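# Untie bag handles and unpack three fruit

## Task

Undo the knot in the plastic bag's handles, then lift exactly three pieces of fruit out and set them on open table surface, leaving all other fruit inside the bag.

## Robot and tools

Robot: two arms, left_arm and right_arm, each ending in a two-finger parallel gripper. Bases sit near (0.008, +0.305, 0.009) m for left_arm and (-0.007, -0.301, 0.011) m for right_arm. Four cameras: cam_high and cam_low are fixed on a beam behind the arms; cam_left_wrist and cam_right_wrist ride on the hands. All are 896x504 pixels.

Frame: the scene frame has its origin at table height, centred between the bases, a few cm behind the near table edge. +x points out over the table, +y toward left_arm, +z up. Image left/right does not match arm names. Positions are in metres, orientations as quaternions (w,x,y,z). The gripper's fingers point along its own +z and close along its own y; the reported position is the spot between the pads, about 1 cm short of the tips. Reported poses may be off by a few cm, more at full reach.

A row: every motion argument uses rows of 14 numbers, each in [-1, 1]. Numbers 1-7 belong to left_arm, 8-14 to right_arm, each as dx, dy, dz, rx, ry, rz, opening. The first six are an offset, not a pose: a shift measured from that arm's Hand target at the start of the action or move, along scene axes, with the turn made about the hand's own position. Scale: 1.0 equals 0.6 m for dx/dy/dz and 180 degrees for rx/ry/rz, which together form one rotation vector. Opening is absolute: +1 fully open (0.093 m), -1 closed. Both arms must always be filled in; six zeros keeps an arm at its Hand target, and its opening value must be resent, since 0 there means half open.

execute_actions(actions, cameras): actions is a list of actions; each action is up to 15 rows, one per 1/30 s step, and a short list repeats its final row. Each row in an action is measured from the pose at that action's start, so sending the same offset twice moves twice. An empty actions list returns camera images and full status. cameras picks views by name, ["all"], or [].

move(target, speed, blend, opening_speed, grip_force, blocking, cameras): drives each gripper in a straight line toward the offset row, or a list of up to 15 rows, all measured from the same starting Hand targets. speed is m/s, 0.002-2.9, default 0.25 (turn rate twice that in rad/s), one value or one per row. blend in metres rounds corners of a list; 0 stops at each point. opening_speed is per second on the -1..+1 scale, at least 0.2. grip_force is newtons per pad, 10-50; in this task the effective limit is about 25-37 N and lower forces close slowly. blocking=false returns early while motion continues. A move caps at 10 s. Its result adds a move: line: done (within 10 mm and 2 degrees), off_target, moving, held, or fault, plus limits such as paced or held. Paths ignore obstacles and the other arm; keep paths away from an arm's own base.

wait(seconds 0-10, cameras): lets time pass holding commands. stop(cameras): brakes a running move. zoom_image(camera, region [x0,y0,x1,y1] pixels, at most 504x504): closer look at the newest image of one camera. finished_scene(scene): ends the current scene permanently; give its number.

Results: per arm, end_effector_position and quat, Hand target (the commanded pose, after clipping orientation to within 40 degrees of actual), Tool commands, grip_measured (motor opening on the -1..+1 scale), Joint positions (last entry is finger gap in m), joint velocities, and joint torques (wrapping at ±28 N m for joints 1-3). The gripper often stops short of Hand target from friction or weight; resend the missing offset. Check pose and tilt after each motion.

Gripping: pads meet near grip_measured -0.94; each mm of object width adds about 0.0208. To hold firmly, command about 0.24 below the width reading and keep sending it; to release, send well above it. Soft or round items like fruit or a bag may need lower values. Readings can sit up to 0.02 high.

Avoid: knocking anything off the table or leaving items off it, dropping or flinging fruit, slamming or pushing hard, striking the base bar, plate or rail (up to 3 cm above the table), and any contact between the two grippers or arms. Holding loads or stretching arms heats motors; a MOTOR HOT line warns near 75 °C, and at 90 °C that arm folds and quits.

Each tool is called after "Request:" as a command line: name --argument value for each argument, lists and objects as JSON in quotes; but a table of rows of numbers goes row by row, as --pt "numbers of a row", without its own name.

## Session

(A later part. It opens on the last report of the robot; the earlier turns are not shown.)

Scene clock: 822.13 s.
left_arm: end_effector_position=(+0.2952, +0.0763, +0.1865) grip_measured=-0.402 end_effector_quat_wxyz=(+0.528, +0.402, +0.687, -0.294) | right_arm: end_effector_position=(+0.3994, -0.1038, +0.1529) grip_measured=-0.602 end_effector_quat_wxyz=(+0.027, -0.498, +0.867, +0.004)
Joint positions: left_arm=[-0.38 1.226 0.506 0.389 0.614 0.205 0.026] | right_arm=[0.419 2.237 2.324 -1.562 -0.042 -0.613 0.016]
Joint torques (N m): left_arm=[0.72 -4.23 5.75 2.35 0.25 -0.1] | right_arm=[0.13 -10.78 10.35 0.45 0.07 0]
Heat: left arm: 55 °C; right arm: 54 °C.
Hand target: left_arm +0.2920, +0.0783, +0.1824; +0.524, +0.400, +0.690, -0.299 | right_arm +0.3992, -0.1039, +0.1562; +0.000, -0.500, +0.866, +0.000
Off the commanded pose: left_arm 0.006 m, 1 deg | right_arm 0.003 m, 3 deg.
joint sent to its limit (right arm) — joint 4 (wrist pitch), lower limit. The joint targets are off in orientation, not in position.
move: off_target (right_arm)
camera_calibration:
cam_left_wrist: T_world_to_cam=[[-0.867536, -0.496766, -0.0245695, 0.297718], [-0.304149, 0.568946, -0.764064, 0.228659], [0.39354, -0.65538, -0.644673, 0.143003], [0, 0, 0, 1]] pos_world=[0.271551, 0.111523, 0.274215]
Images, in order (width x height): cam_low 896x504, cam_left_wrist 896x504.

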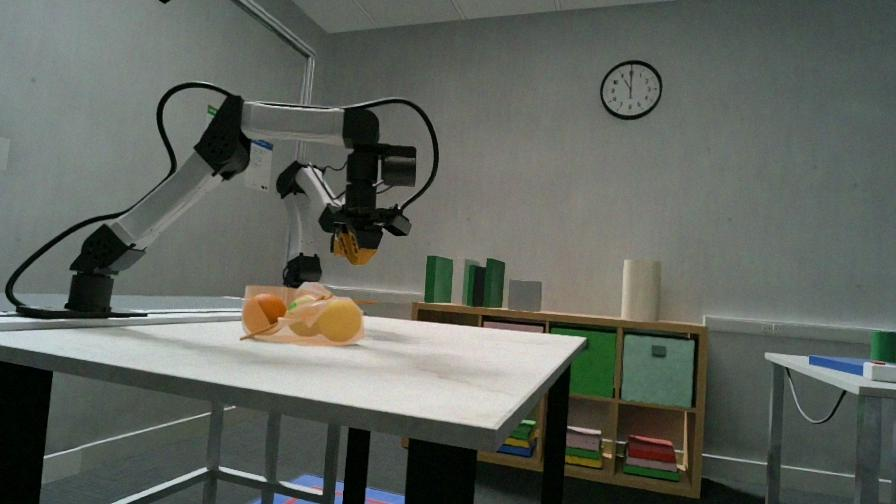

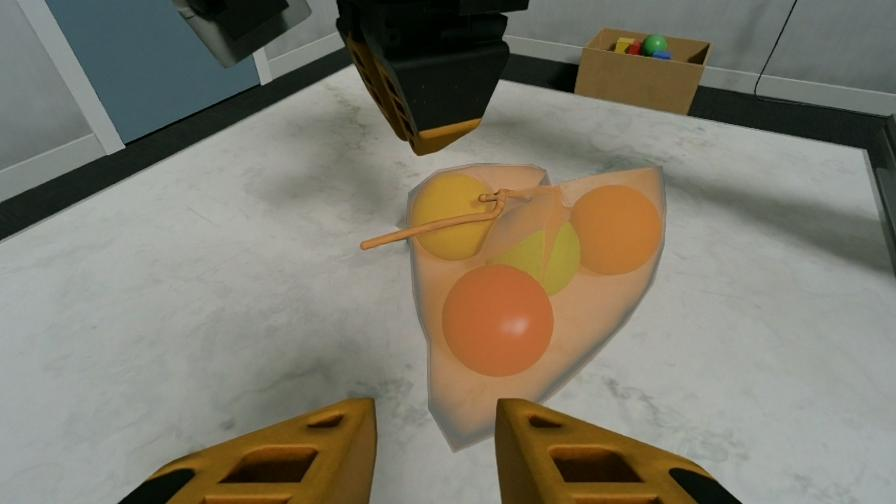

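Request:
move --target '[0,0,0,0,0,0,-0.4,-0.163,-0.13,0.065,0.0951,-0.1047,-0.1916,0.0]' --speed 0.2 --cameras '["cam_right_wrist"]'

Request:
zoom_image --camera "cam_right_wrist" --region '[280, 0, 720, 400]'

Request:
zoom_image --camera "cam_right_wrist" --region '[400, 100, 600, 260]'

Scene clock: 832.50 s.
left_arm: end_effector_position=(+0.2952, +0.0763, +0.1865) grip_measured=-0.402 end_effector_quat_wxyz=(+0.528, +0.402, +0.687, -0.294) | right_arm: end_effector_position=(+0.3015, -0.1799, +0.1920) grip_measured=-0.002 end_effector_quat_wxyz=(+0.201, -0.219, +0.954, +0.042)
Joint positions: left_arm=[-0.38 1.226 0.506 0.389 0.614 0.205 0.026] | right_arm=[0.309 1.377 1.294 -1.038 -0.076 -0.11 0.045]
Joint torques (N m): left_arm=[0.73 -4.18 5.74 2.37 0.26 -0.1] | right_arm=[-0.94 -7.23 7.35 1.66 -0.1 0.1]
Heat: left arm: 55 °C; right arm: 51 °C.
Hand target: left_arm +0.2920, +0.0783, +0.1824; +0.524, +0.400, +0.690, -0.299 | right_arm +0.3013, -0.1818, +0.1953; +0.212, -0.211, +0.953, +0.047
Off the commanded pose: left_arm 0.006 m, 1 deg | right_arm 0.004 m, 2 deg.
move: done
camera_calibration:
cam_right_wrist: T_world_to_cam=[[0.441993, -0.896958, 0.0104065, -0.296778], [-0.897017, -0.441937, 0.00724886, 0.229377], [-0.00190289, -0.0125388, -0.99992, 0.276285], [0, 0, 0, 1]] pos_world=[0.337455, -0.161363, 0.277689]
Images, in order (width x height): cam_right_wrist 896x504.

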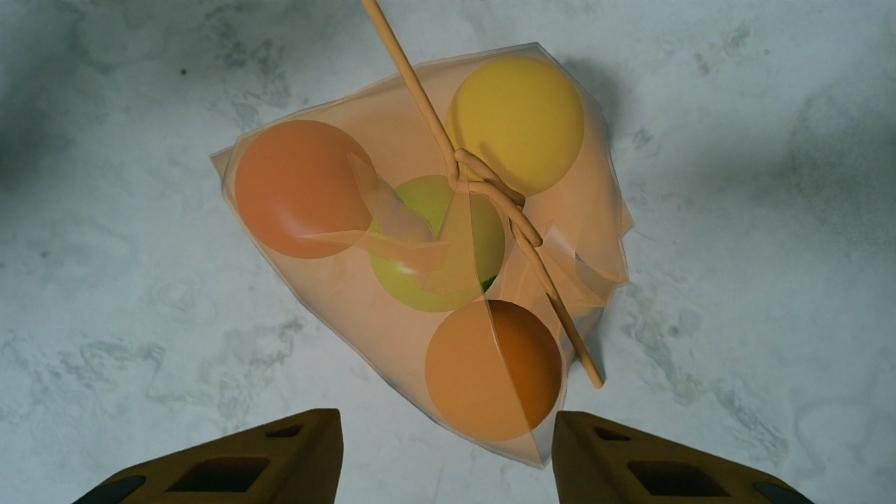

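Scaled by 1.145 from the camera's 896x504 image, which has a finer 1280x720 frame.

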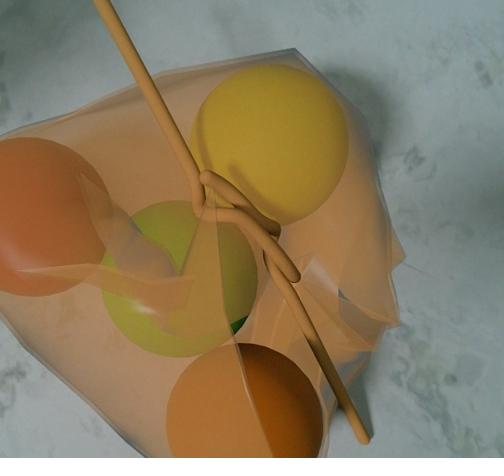

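Scaled by 2.520 from the camera's 896x504 image, which has a finer 1280x720 frame.

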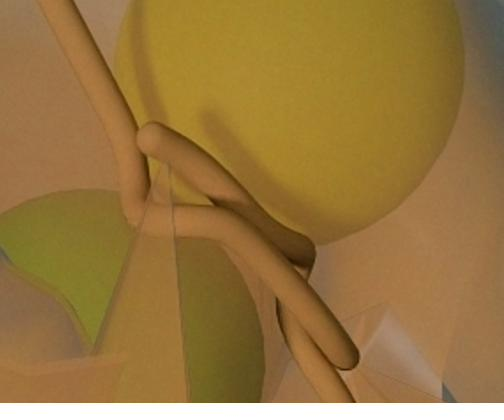

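Request:
move --target '[0,0,0,0,0,0,-0.4,0.2045,0.161,-0.13,-0.0587,0.1259,0.0556,-0.3]' --speed 0.18 --cameras '["cam_right_wrist"]'

Scene clock: 921.57 s.
left_arm: end_effector_position=(+0.2952, +0.0763, +0.1865) grip_measured=-0.402 end_effector_quat_wxyz=(+0.528, +0.402, +0.687, -0.294) | right_arm: end_effector_position=(+0.4239, -0.0848, +0.1146) grip_measured=-0.298 end_effector_quat_wxyz=(+0.015, -0.292, +0.956, +0.026)
Joint positions: left_arm=[-0.38 1.226 0.506 0.389 0.614 0.205 0.026] | right_arm=[0.424 2.415 2.481 -1.558 -0.076 -0.158 0.031]
Joint torques (N m): left_arm=[0.75 -4.25 5.72 2.35 0.25 -0.13] | right_arm=[-0.05 -11.52 11.07 0.37 0.06 -0.1]
Heat: left arm: 59 °C; right arm: 51 °C.
Hand target: left_arm +0.2920, +0.0783, +0.1824; +0.524, +0.400, +0.690, -0.299 | right_arm +0.4241, -0.0853, +0.1173; -0.004, -0.297, +0.955, +0.018
Off the commanded pose: left_arm 0.006 m, 1 deg | right_arm 0.003 m, 2 deg.
joint sent to its limit (right arm) — joint 4 (wrist pitch), lower limit. The joint targets still meet the commanded pose.
move: done
camera_calibration:
cam_right_wrist: T_world_to_cam=[[0.566541, -0.822996, -0.0413452, -0.305362], [-0.757947, -0.540136, 0.365745, 0.273408], [-0.323338, -0.175872, -0.929796, 0.314557], [0, 0, 0, 1]] pos_world=[0.481937, -0.0483125, 0.179851]
Images, in order (width x height): cam_right_wrist 896x504.

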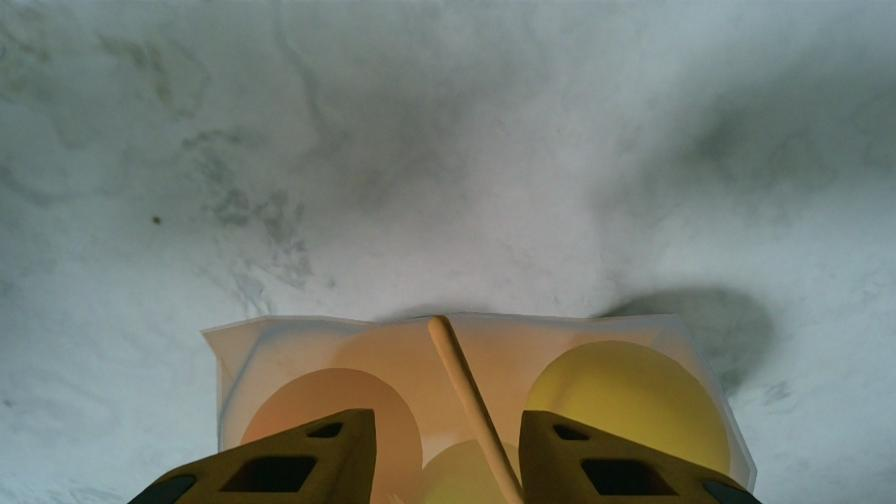

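Request:
move --pt "0 0 0 0 0 0 -0.4 -0.02 -0.018 -0.04 0 0 0.11 -0.5" --pt "0 0 0 0 0 0 -0.4 -0.02 -0.018 -0.115 0 0 0.11 -0.5" --speed 0.1 --cameras '["cam_right_wrist"]'

Scene clock: 946.47 s.
left_arm: end_effector_position=(+0.2952, +0.0763, +0.1865) grip_measured=-0.402 end_effector_quat_wxyz=(+0.528, +0.402, +0.687, -0.294) | right_arm: end_effector_position=(+0.4077, -0.0954, +0.0295) grip_measured=-0.498 end_effector_quat_wxyz=(-0.031, -0.453, +0.890, +0.024)
Joint positions: left_arm=[-0.38 1.226 0.506 0.389 0.614 0.205 0.026] | right_arm=[0.424 2.402 2.116 -1.308 -0.074 -0.512 0.021]
Joint torques (N m): left_arm=[0.76 -4.19 5.75 2.36 0.24 -0.1] | right_arm=[-0.31 -17.47 6.41 0.58 0.07 -0.09]
Heat: left arm: 59 °C; right arm: 54 °C.
Hand target: left_arm +0.2920, +0.0783, +0.1824; +0.524, +0.400, +0.690, -0.299 | right_arm +0.4120, -0.0961, +0.0482; -0.007, -0.457, +0.889, +0.017
Off the commanded pose: left_arm 0.006 m, 1 deg | right_arm 0.019 m, 3 deg.
move: off_target (right_arm)
camera_calibration:
cam_right_wrist: T_world_to_cam=[[0.811172, -0.580345, -0.0721125, -0.384033], [-0.497309, -0.749422, 0.437092, 0.158188], [-0.307707, -0.318695, -0.896521, 0.207351], [0, 0, 0, 1]] pos_world=[0.453988, -0.0382408, 0.0890579]
Images, in order (width x height): cam_right_wrist 896x504.

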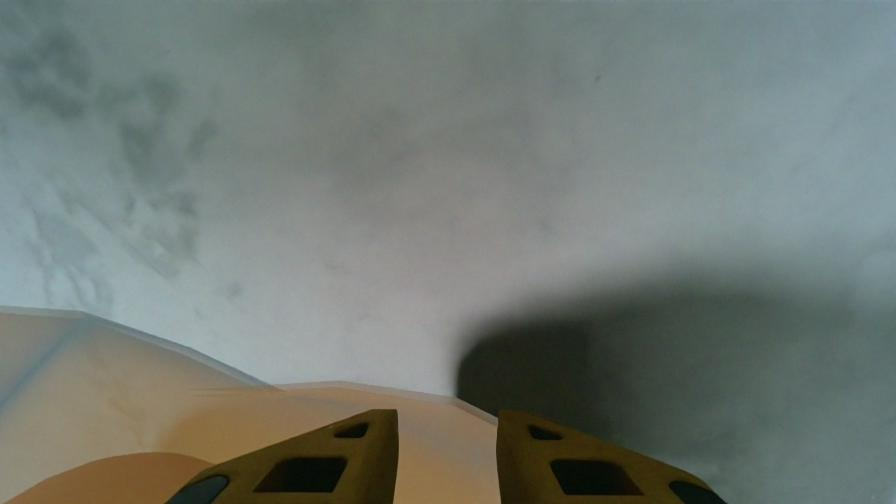

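Request:
move --target '[0,0,0,0,0,0,-0.4,0.0,0.0,0.035,0,0,0,-0.5]' --speed 0.08 --cameras '["cam_right_wrist","cam_low"]'

Request:
zoom_image --camera "cam_low" --region '[240, 230, 400, 350]'

Scene clock: 954.70 s.
left_arm: end_effector_position=(+0.2952, +0.0762, +0.1866) grip_measured=-0.402 end_effector_quat_wxyz=(+0.529, +0.402, +0.687, -0.294) | right_arm: end_effector_position=(+0.4059, -0.0959, +0.0399) grip_measured=-0.498 end_effector_quat_wxyz=(-0.033, -0.453, +0.890, +0.024)
Joint positions: left_arm=[-0.38 1.226 0.506 0.39 0.614 0.205 0.026] | right_arm=[0.424 2.392 2.14 -1.345 -0.074 -0.512 0.021]
Joint torques (N m): left_arm=[0.76 -4.19 5.78 2.36 0.24 -0.11] | right_arm=[-0.39 -17.05 11.11 0.08 0.05 -0.09]
Heat: left arm: 59 °C; right arm: 53 °C.
Hand target: left_arm +0.2920, +0.0783, +0.1824; +0.524, +0.400, +0.690, -0.299 | right_arm +0.4121, -0.0961, +0.0692; -0.007, -0.457, +0.889, +0.017
Off the commanded pose: left_arm 0.006 m, 1 deg | right_arm 0.030 m, 3 deg.
move: off_target (right_arm)
camera_calibration:
cam_right_wrist: T_world_to_cam=[[0.810909, -0.580495, -0.0738404, -0.381946], [-0.495995, -0.748794, 0.439655, 0.151807], [-0.310509, -0.319896, -0.895126, 0.216961], [0, 0, 0, 1]] pos_world=[0.452387, -0.0386412, 0.0992618]
Images, in order (width x height): cam_low 896x504, cam_right_wrist 896x504.

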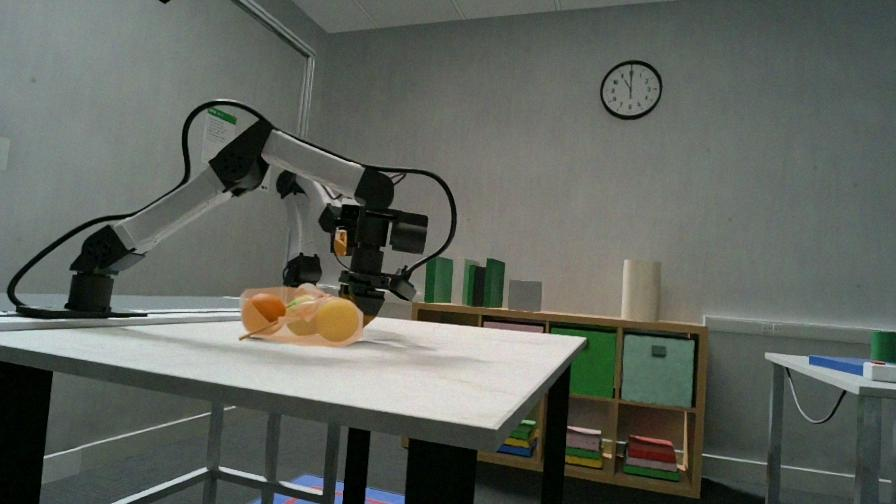

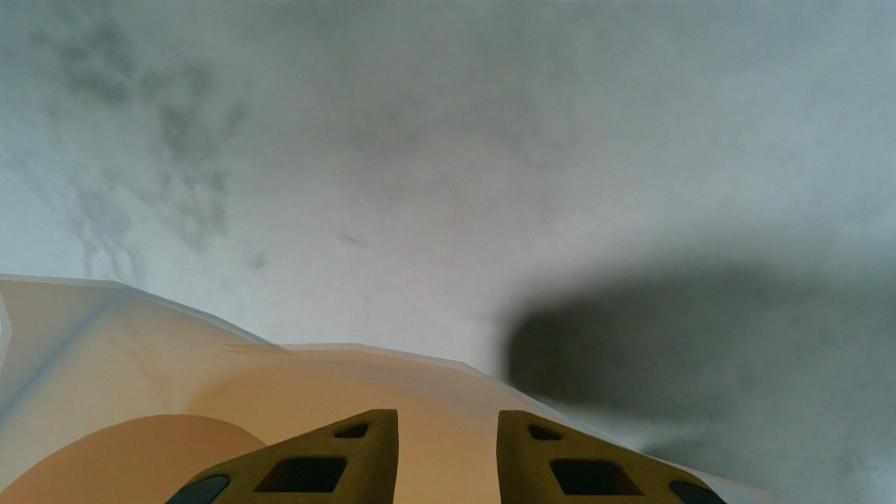

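Scaled by 3.150 from the camera's 896x504 image, which has a finer 1280x720 frame.

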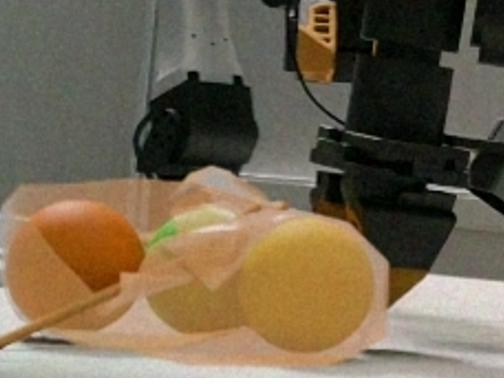

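Request:
move --target '[0,0,0,0,0,0,-0.4,0.0,0.0,0.06,0,0,0,-0.5]' --speed 0.08 --cameras '["cam_right_wrist"]'

Scene clock: 961.03 s.
left_arm: end_effector_position=(+0.2952, +0.0762, +0.1866) grip_measured=-0.402 end_effector_quat_wxyz=(+0.529, +0.402, +0.687, -0.294) | right_arm: end_effector_position=(+0.4092, -0.0929, +0.0880) grip_measured=-0.498 end_effector_quat_wxyz=(-0.020, -0.455, +0.890, +0.024)
Joint positions: left_arm=[-0.38 1.226 0.506 0.39 0.614 0.205 0.026] | right_arm=[0.424 2.392 2.333 -1.511 -0.074 -0.514 0.021]
Joint torques (N m): left_arm=[0.72 -4.18 5.75 2.37 0.25 -0.13] | right_arm=[-0.55 -14.49 11 0.19 0.06 -0.08]
Heat: left arm: 60 °C; right arm: 54 °C.
Hand target: left_arm +0.2920, +0.0783, +0.1824; +0.524, +0.400, +0.690, -0.299 | right_arm +0.4121, -0.0961, +0.1052; -0.007, -0.457, +0.889, +0.017
Off the commanded pose: left_arm 0.006 m, 1 deg | right_arm 0.018 m, 2 deg.
move: off_target (right_arm)
camera_calibration:
cam_right_wrist: T_world_to_cam=[[0.814101, -0.577557, -0.0605569, -0.381582], [-0.504273, -0.754791, 0.419523, 0.139073], [-0.288006, -0.310997, -0.905723, 0.254585], [0, 0, 0, 1]] pos_world=[0.454099, -0.0362393, 0.149131]
Images, in order (width x height): cam_right_wrist 896x504.

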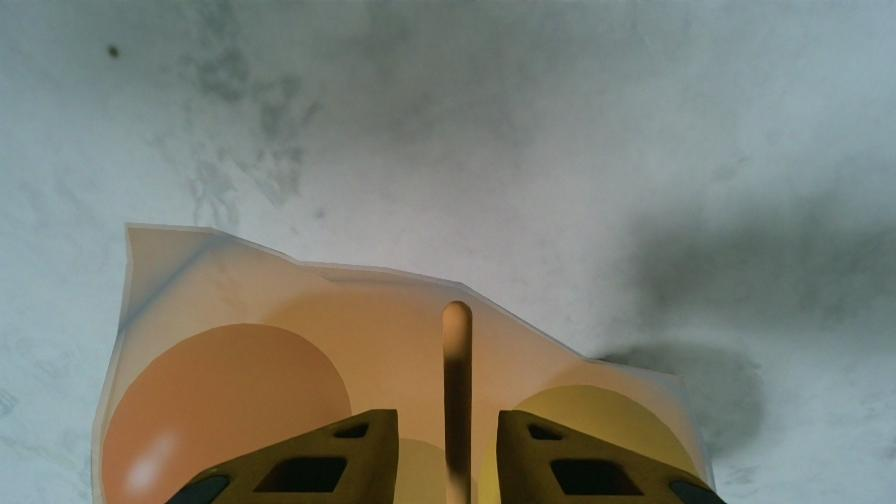

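Request:
move --target '[0,0,0,0,0,0,-0.4,0.0,0.0,-0.05,0,0,0,-0.5]' --speed 0.08

Request:
move --target '[0,0,0,0,0,0,-0.4,0.0,0.0,0,0,0,0,-1]' --opening_speed 0.5 --cameras '["cam_right_wrist"]'

Scene clock: 974.67 s.
left_arm: end_effector_position=(+0.2952, +0.0762, +0.1866) grip_measured=-0.402 end_effector_quat_wxyz=(+0.529, +0.402, +0.687, -0.294) | right_arm: end_effector_position=(+0.4089, -0.0939, +0.0611) grip_measured=-0.498 end_effector_quat_wxyz=(-0.026, -0.454, +0.890, +0.024)
Joint positions: left_arm=[-0.38 1.226 0.506 0.39 0.614 0.205 0.026] | right_arm=[0.424 2.392 2.225 -1.416 -0.074 -0.514 0.021]
Joint velocities: left_arm=[within noise] | right_arm=[-0.012 0.007 0.002 -0.154 -0.007 -0.037 -0.001]
Joint torques (N m): left_arm=[0.75 -4.23 5.75 2.37 0.25 -0.11] | right_arm=[-0.46 -16.34 6.41 0.57 0.09 -0.05]
Heat: left arm: 60 °C; right arm: 54 °C.
Hand target: left_arm +0.2920, +0.0783, +0.1824; +0.524, +0.400, +0.690, -0.299 | right_arm +0.4120, -0.0961, +0.0752; -0.007, -0.457, +0.889, +0.017
Off the commanded pose: left_arm 0.006 m, 1 deg | right_arm 0.015 m, 2 deg.
move: off_target (right_arm)

Scene clock: 975.87 s.
left_arm: end_effector_position=(+0.2952, +0.0762, +0.1866) grip_measured=-0.402 end_effector_quat_wxyz=(+0.529, +0.402, +0.687, -0.294) | right_arm: end_effector_position=(+0.4090, -0.0938, +0.0611) grip_measured=-0.906 end_effector_quat_wxyz=(-0.026, -0.454, +0.890, +0.024)
Joint positions: left_arm=[-0.38 1.226 0.506 0.39 0.614 0.205 0.026] | right_arm=[0.424 2.392 2.225 -1.416 -0.074 -0.514 0.002]
Joint torques (N m): left_arm=[0.7 -4.18 5.76 2.35 0.25 -0.11] | right_arm=[-0.55 -16.43 6.38 0.58 0.07 -0.07]
Heat: left arm: 60 °C; right arm: 53 °C.
Hand target: left_arm +0.2920, +0.0783, +0.1824; +0.524, +0.400, +0.690, -0.299 | right_arm +0.4121, -0.0961, +0.0752; -0.007, -0.457, +0.889, +0.017
Off the commanded pose: left_arm 0.006 m, 1 deg | right_arm 0.015 m, 2 deg.
move: off_target (right_arm)
camera_calibration:
cam_right_wrist: T_world_to_cam=[[0.813218, -0.578158, -0.0664072, -0.38292], [-0.499988, -0.752502, 0.428664, 0.14751], [-0.297807, -0.315394, -0.90102, 0.233187], [0, 0, 0, 1]] pos_world=[0.454595, -0.0368409, 0.121445]
Images, in order (width x height): cam_right_wrist 896x504.

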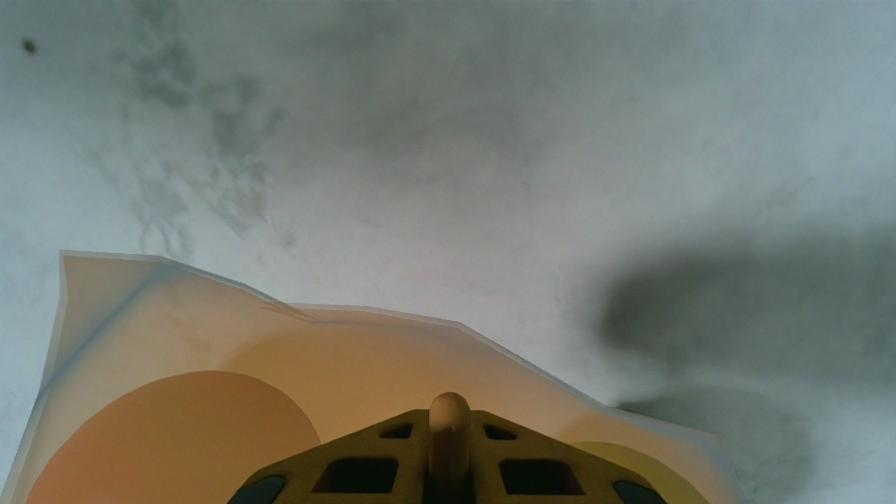

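Request:
move --pt "0 0 0 0 0 0 -0.4 0.0 -0.02 0.08 0 0 0 -1" --pt "0 0 0 0 0 0 -0.4 0.01 -0.13 0.15 0 0 0 -1" --speed 0.07 --blend '[0.02,0]' --cameras '["cam_left_wrist","cam_low","cam_right_wrist"]'

Request:
zoom_image --camera "cam_left_wrist" --region '[380, 50, 720, 300]'

Request:
zoom_image --camera "cam_low" --region '[240, 220, 400, 350]'

Scene clock: 1006.77 s.
left_arm: end_effector_position=(+0.2952, +0.0762, +0.1866) grip_measured=-0.402 end_effector_quat_wxyz=(+0.529, +0.402, +0.687, -0.294) | right_arm: end_effector_position=(+0.4257, -0.1672, +0.1487) grip_measured=-0.906 end_effector_quat_wxyz=(+0.027, -0.456, +0.889, +0.014)
Joint positions: left_arm=[-0.38 1.226 0.506 0.39 0.614 0.205 0.026] | right_arm=[0.253 2.256 2.328 -1.56 -0.074 -0.683 0.002]
Joint torques (N m): left_arm=[0.79 -4.21 5.75 2.37 0.26 -0.11] | right_arm=[-0.95 -15.95 6.52 0.42 0 -0.09]
Heat: left arm: 61 °C; right arm: 54 °C.
Hand target: left_arm +0.2920, +0.0783, +0.1824; +0.524, +0.400, +0.690, -0.299 | right_arm +0.4180, -0.1740, +0.1652; -0.007, -0.457, +0.889, +0.017
Off the commanded pose: left_arm 0.006 m, 1 deg | right_arm 0.019 m, 4 deg.
joint sent to its limit (right arm) — joint 4 (wrist pitch), lower limit. The joint targets are off in orientation, not in position.
move: off_target (right_arm)
camera_calibration:
cam_left_wrist: T_world_to_cam=[[-0.867516, -0.496787, -0.0248664, 0.297796], [-0.303849, 0.568851, -0.764254, 0.22864], [0.393817, -0.655447, -0.644436, 0.14287], [0, 0, 0, 1]] pos_world=[0.27155, 0.111523, 0.274214]
cam_right_wrist: T_world_to_cam=[[0.817467, -0.575975, -0.0000610946, -0.444397], [-0.539188, -0.765293, 0.351573, 0.0890797], [-0.202544, -0.287367, -0.93616, 0.26329], [0, 0, 0, 1]] pos_world=[0.464639, -0.112129, 0.215136]
Images, in order (width x height): cam_low 896x504, cam_left_wrist 896x504, cam_right_wrist 896x504.

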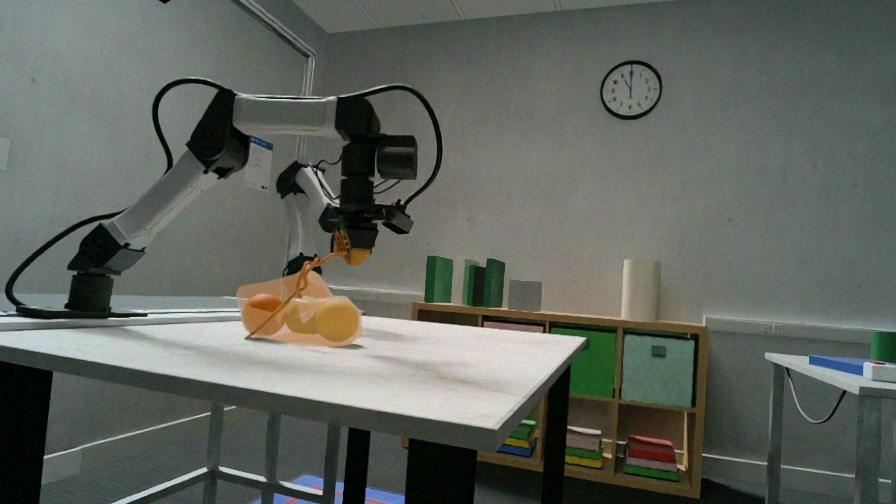

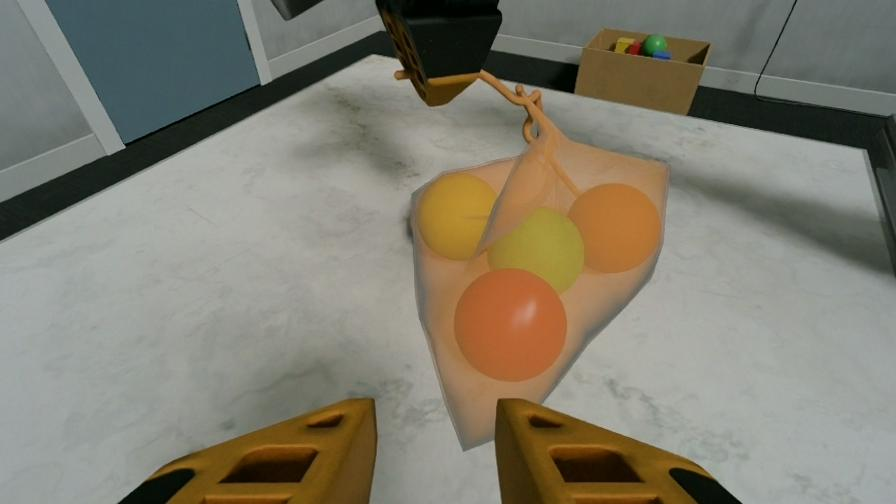

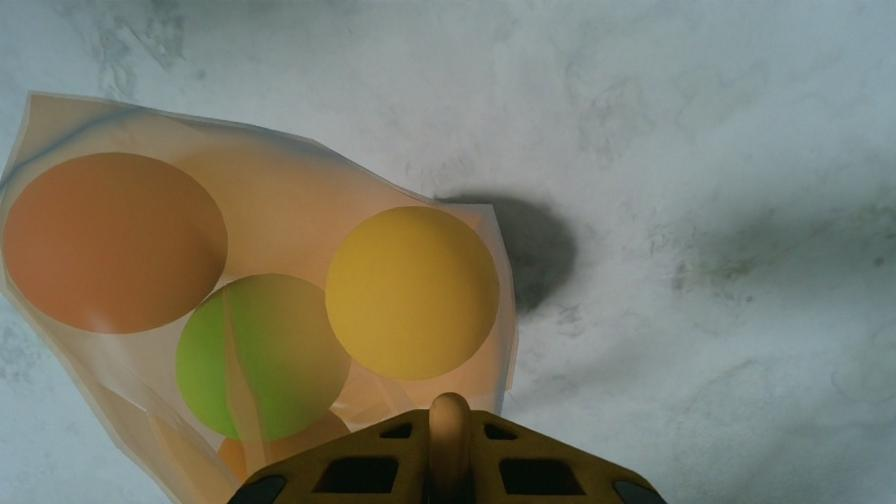

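Scaled by 1.482 from the camera's 896x504 image, which has a finer 1280x720 frame.

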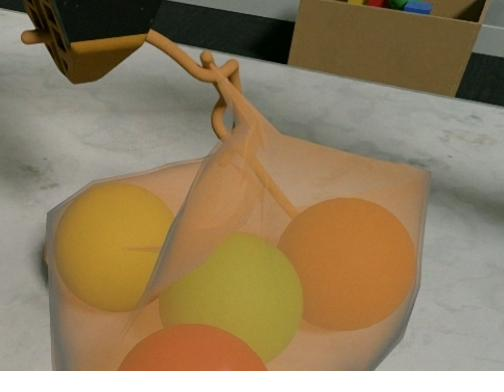

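Scaled by 3.150 from the camera's 896x504 image, which has a finer 1280x720 frame.

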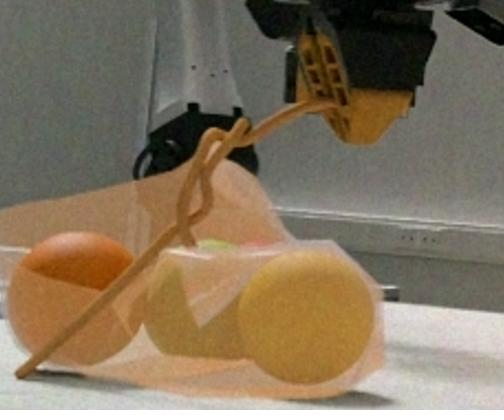

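Request:
zoom_image --camera "cam_low" --region '[280, 245, 350, 305]'

Request:
zoom_image --camera "cam_left_wrist" --region '[480, 60, 600, 210]'

Scaled by 7.200 from the camera's 896x504 image, which has a finer 1280x720 frame.

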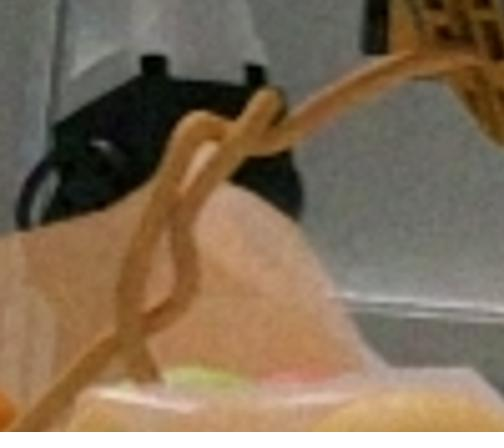

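Scaled by 3.360 from the camera's 896x504 image, which has a finer 1280x720 frame.

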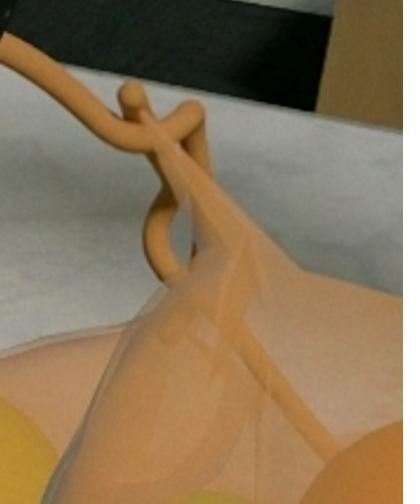

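Request:
move --target '[0,0,0,0,0,0,-0.4,-0.06,0.025,0.05,0,0,0,-1]' --speed 0.07 --cameras '["cam_left_wrist","cam_low"]'

Request:
zoom_image --camera "cam_low" --region '[270, 235, 350, 305]'

Request:
zoom_image --camera "cam_left_wrist" --region '[460, 20, 620, 210]'

Scene clock: 1089.27 s.
left_arm: end_effector_position=(+0.2952, +0.0762, +0.1866) grip_measured=-0.402 end_effector_quat_wxyz=(+0.529, +0.402, +0.687, -0.294) | right_arm: end_effector_position=(+0.3914, -0.1563, +0.1824) grip_measured=-0.906 end_effector_quat_wxyz=(+0.041, -0.459, +0.887, +0.013)
Joint positions: left_arm=[-0.38 1.226 0.506 0.39 0.614 0.205 0.026] | right_arm=[0.297 2.092 2.199 -1.563 -0.074 -0.644 0.002]
Joint torques (N m): left_arm=[0.69 -4.16 5.72 2.37 0.25 -0.11] | right_arm=[0.1 -14.22 6.45 0.5 0.01 0.07]
Heat: left arm: 62 °C; right arm: 55 °C.
Hand target: left_arm +0.2920, +0.0783, +0.1824; +0.524, +0.400, +0.690, -0.299 | right_arm +0.3821, -0.1591, +0.1953; -0.007, -0.457, +0.889, +0.017
Off the commanded pose: left_arm 0.006 m, 1 deg | right_arm 0.016 m, 6 deg.
joint sent to its limit (right arm) — joint 4 (wrist pitch), lower limit. The joint targets are off in orientation, not in position.
move: off_target (right_arm)
camera_calibration:
cam_left_wrist: T_world_to_cam=[[-0.867516, -0.496787, -0.0248664, 0.297796], [-0.303849, 0.568851, -0.764254, 0.22864], [0.393817, -0.655447, -0.644436, 0.14287], [0, 0, 0, 1]] pos_world=[0.27155, 0.111523, 0.274214]
Images, in order (width x height): cam_low 896x504, cam_left_wrist 896x504.

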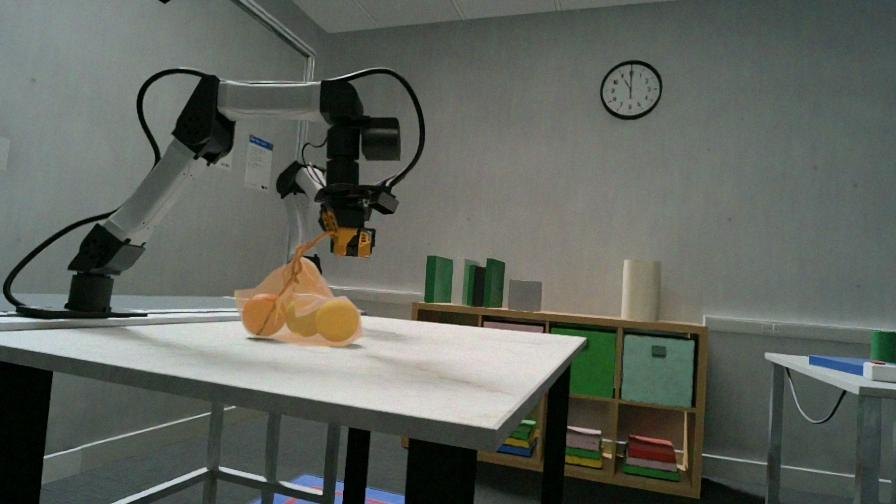

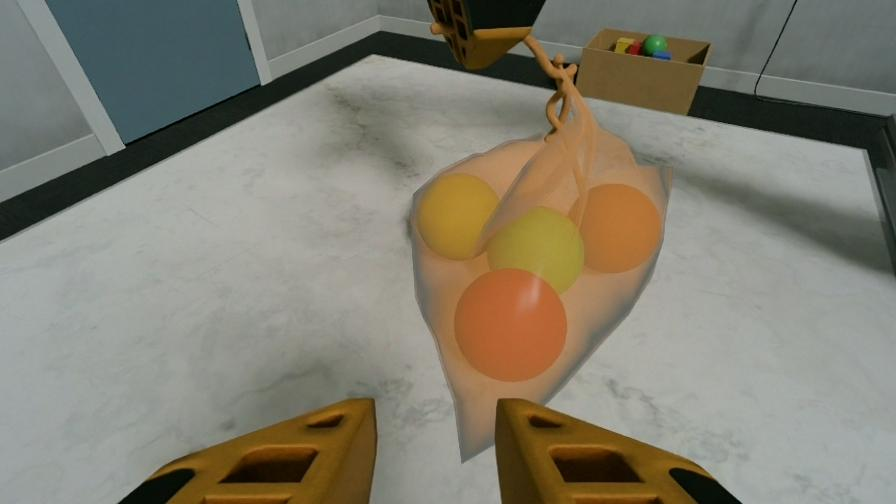

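Scaled by 6.300 from the camera's 896x504 image, which has a finer 1280x720 frame.

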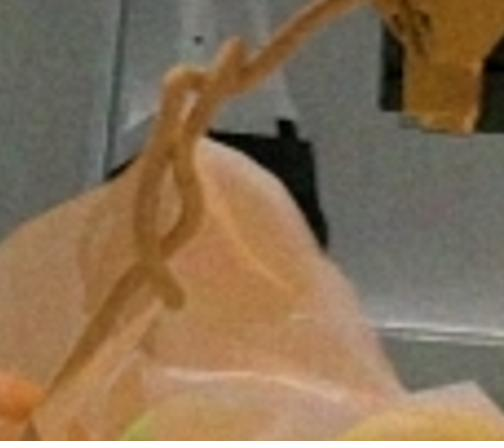

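Scaled by 2.653 from the camera's 896x504 image, which has a finer 1280x720 frame.

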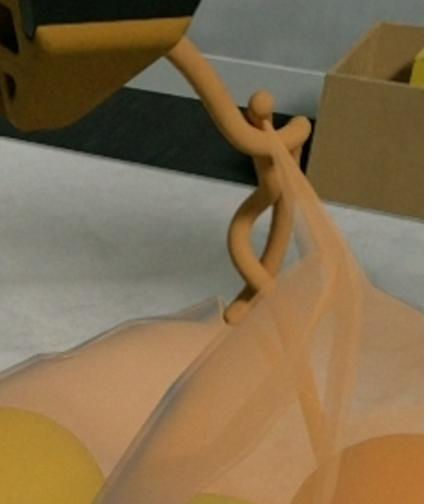

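Request:
move --pt "0 0 0 0 0 0 -0.4 -0.09 -0.012 0.035 0 0 0 -1" --pt "0 0 0 0 0 0 -0.4 -0.155 -0.03 0.0 0 0 0 -1" --speed 0.06 --blend '[0.015,0]' --cameras '["cam_left_wrist","cam_low"]'

Request:
zoom_image --camera "cam_low" --region '[260, 225, 340, 295]'

Request:
zoom_image --camera "cam_left_wrist" --region '[500, 10, 660, 200]'

Scene clock: 1113.13 s.
left_arm: end_effector_position=(+0.2952, +0.0762, +0.1866) grip_measured=-0.402 end_effector_quat_wxyz=(+0.529, +0.402, +0.687, -0.294) | right_arm: end_effector_position=(+0.2954, -0.1750, +0.1880) grip_measured=-0.906 end_effector_quat_wxyz=(-0.013, -0.458, +0.888, +0.023)
Joint positions: left_arm=[-0.38 1.226 0.506 0.39 0.614 0.205 0.026] | right_arm=[0.331 1.774 1.774 -1.564 -0.074 -0.614 0.002]
Joint torques (N m): left_arm=[0.72 -4.19 5.74 2.37 0.26 -0.11] | right_arm=[0.21 -11.11 6.42 0.43 0.04 0.12]
Heat: left arm: 62 °C; right arm: 54 °C.
Hand target: left_arm +0.2920, +0.0783, +0.1824; +0.524, +0.400, +0.690, -0.299 | right_arm +0.2891, -0.1771, +0.1953; -0.007, -0.457, +0.889, +0.017
Off the commanded pose: left_arm 0.006 m, 1 deg | right_arm 0.010 m, 1 deg.
move: done
camera_calibration:
cam_left_wrist: T_world_to_cam=[[-0.867516, -0.496787, -0.0248664, 0.297796], [-0.303849, 0.568851, -0.764254, 0.22864], [0.393817, -0.655447, -0.644436, 0.14287], [0, 0, 0, 1]] pos_world=[0.27155, 0.111523, 0.274214]
Images, in order (width x height): cam_low 896x504, cam_left_wrist 896x504.

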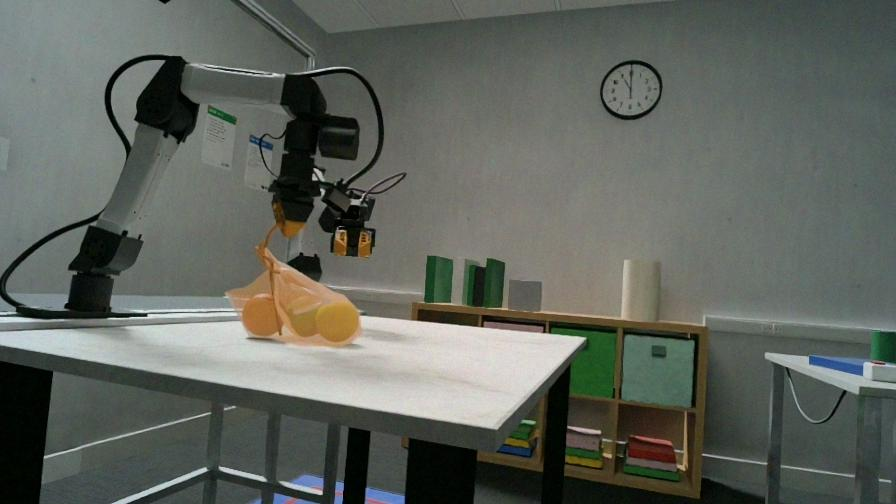

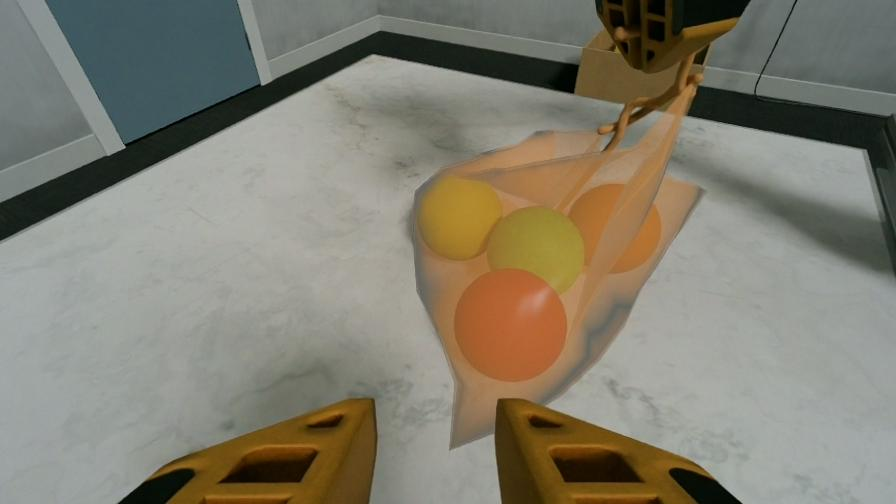

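Scaled by 6.300 from the camera's 896x504 image, which has a finer 1280x720 frame.

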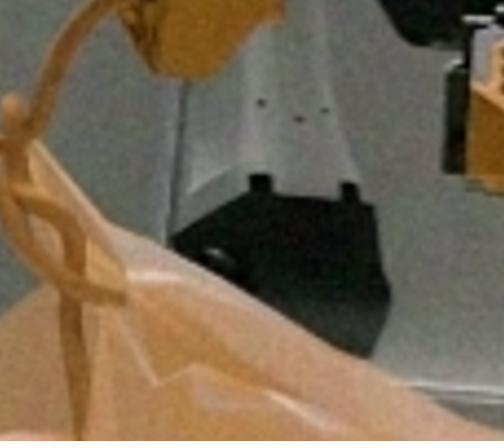

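Scaled by 2.653 from the camera's 896x504 image, which has a finer 1280x720 frame.

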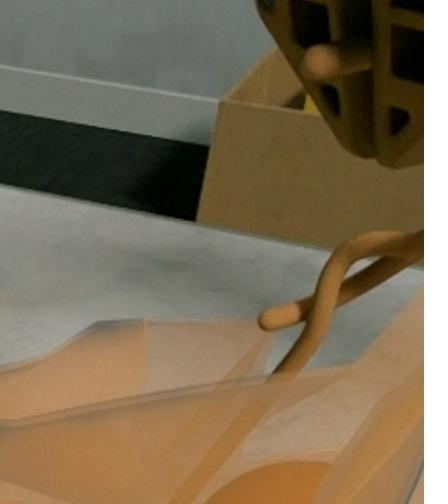

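Request:
zoom_image --camera "cam_left_wrist" --region '[560, 0, 740, 180]'

Request:
zoom_image --camera "cam_low" --region '[240, 215, 320, 295]'

Scaled by 2.800 from the camera's 896x504 image, which has a finer 1280x720 frame.

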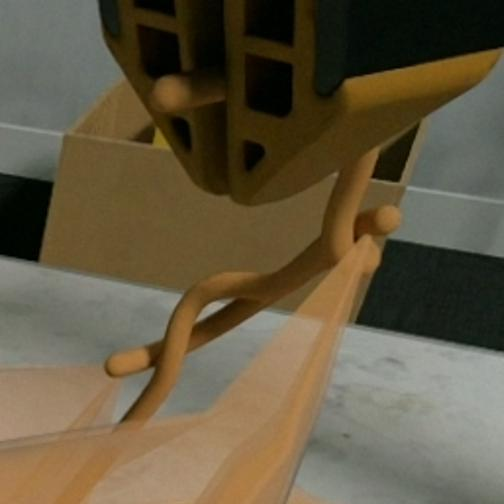

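Scaled by 6.300 from the camera's 896x504 image, which has a finer 1280x720 frame.

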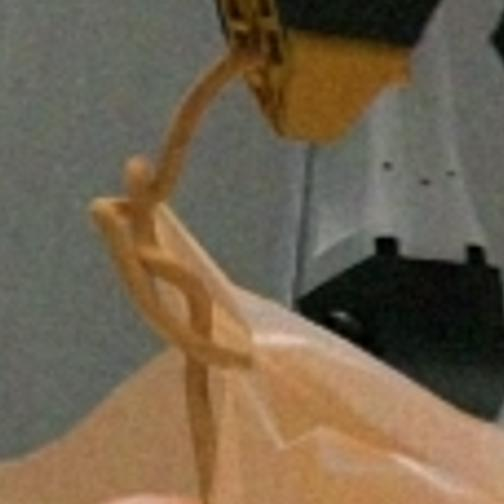

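Request:
move --pt "0 0 0 0 0 0 -0.4 0.1 0.02 0.015 0 0 0 -1" --pt "0 0 0 0 0 0 -0.4 0.185 0.02 -0.045 0 0 0 -1" --speed 0.08 --blend '[0.015,0]' --cameras '["cam_left_wrist","cam_low","cam_right_wrist"]'

Request:
zoom_image --camera "cam_low" --region '[270, 225, 350, 305]'

Request:
zoom_image --camera "cam_left_wrist" --region '[460, 20, 640, 200]'

Scene clock: 1143.77 s.
left_arm: end_effector_position=(+0.2952, +0.0762, +0.1866) grip_measured=-0.402 end_effector_quat_wxyz=(+0.529, +0.402, +0.687, -0.294) | right_arm: end_effector_position=(+0.3948, -0.1604, +0.1632) grip_measured=-0.906 end_effector_quat_wxyz=(+0.016, -0.458, +0.889, +0.017)
Joint positions: left_arm=[-0.38 1.226 0.506 0.39 0.614 0.205 0.026] | right_arm=[0.287 2.142 2.202 -1.567 -0.074 -0.654 0.002]
Joint torques (N m): left_arm=[0.69 -4.21 5.79 2.36 0.25 -0.1] | right_arm=[-1.11 -9.76 11.52 0.44 0 -0.09]
Heat: left arm: 63 °C; right arm: 50 °C.
Hand target: left_arm +0.2920, +0.0783, +0.1824; +0.524, +0.400, +0.690, -0.299 | right_arm +0.4001, -0.1651, +0.1682; -0.007, -0.457, +0.889, +0.017
Off the commanded pose: left_arm 0.006 m, 1 deg | right_arm 0.009 m, 3 deg.
joint sent to its limit (right arm) — joint 4 (wrist pitch), lower limit. The joint targets are off in orientation, not in position.
move: off_target (right_arm)
camera_calibration:
cam_left_wrist: T_world_to_cam=[[-0.867516, -0.496787, -0.0248664, 0.297796], [-0.303849, 0.568851, -0.764254, 0.22864], [0.393817, -0.655447, -0.644436, 0.14287], [0, 0, 0, 1]] pos_world=[0.27155, 0.111523, 0.274214]
cam_right_wrist: T_world_to_cam=[[0.819323, -0.573114, -0.0157975, -0.412961], [-0.528623, -0.765812, 0.366183, 0.065916], [-0.221963, -0.291672, -0.930409, 0.278605], [0, 0, 0, 1]] pos_world=[0.435033, -0.104933, 0.228556]
Images, in order (width x height): cam_low 896x504, cam_left_wrist 896x504, cam_right_wrist 896x504.

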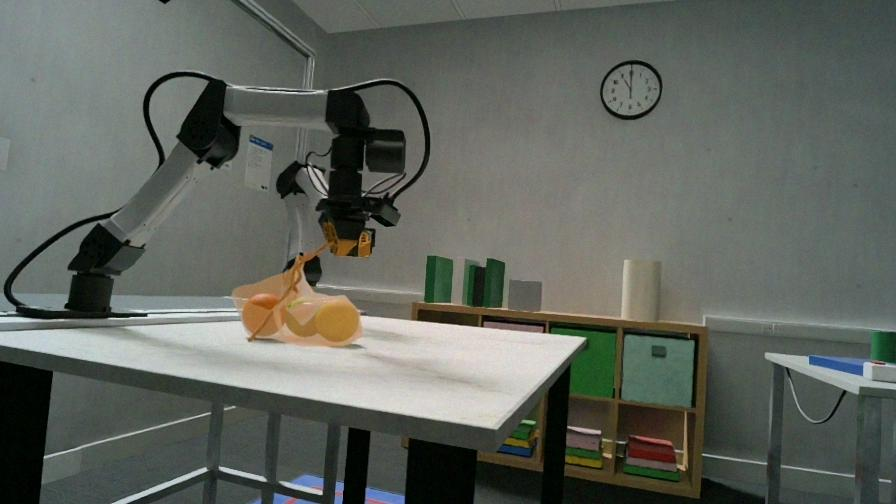

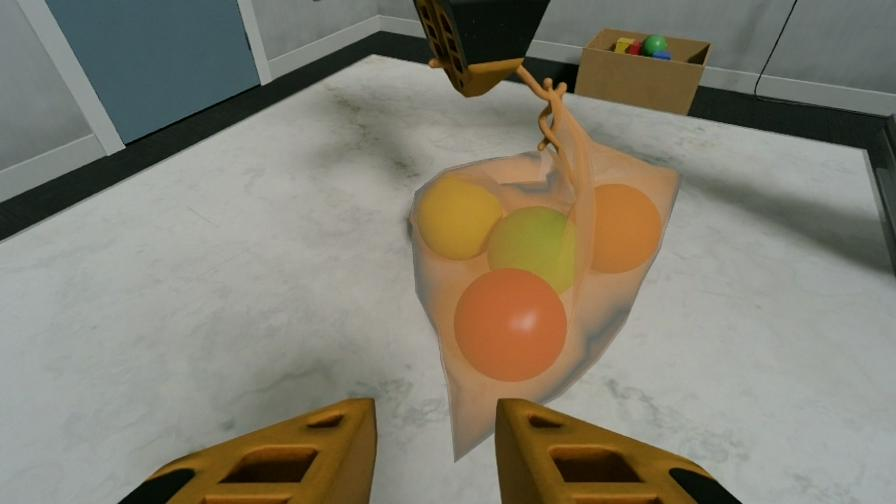

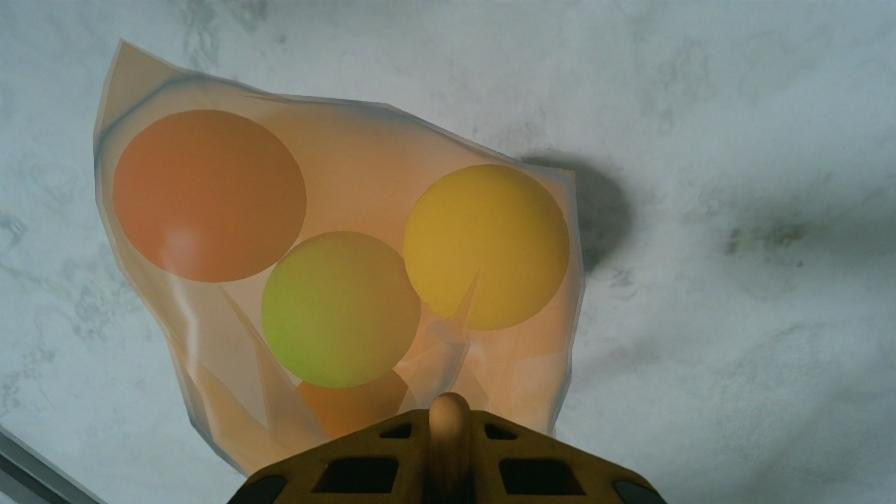

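Scaled by 6.300 from the camera's 896x504 image, which has a finer 1280x720 frame.

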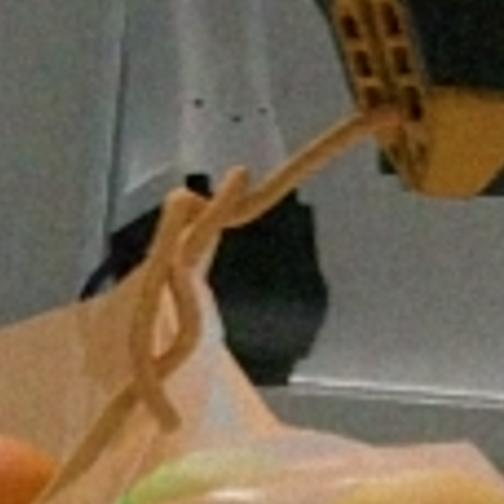

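Scaled by 2.800 from the camera's 896x504 image, which has a finer 1280x720 frame.

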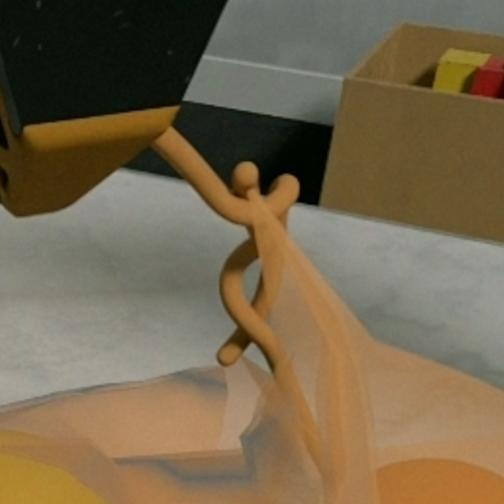

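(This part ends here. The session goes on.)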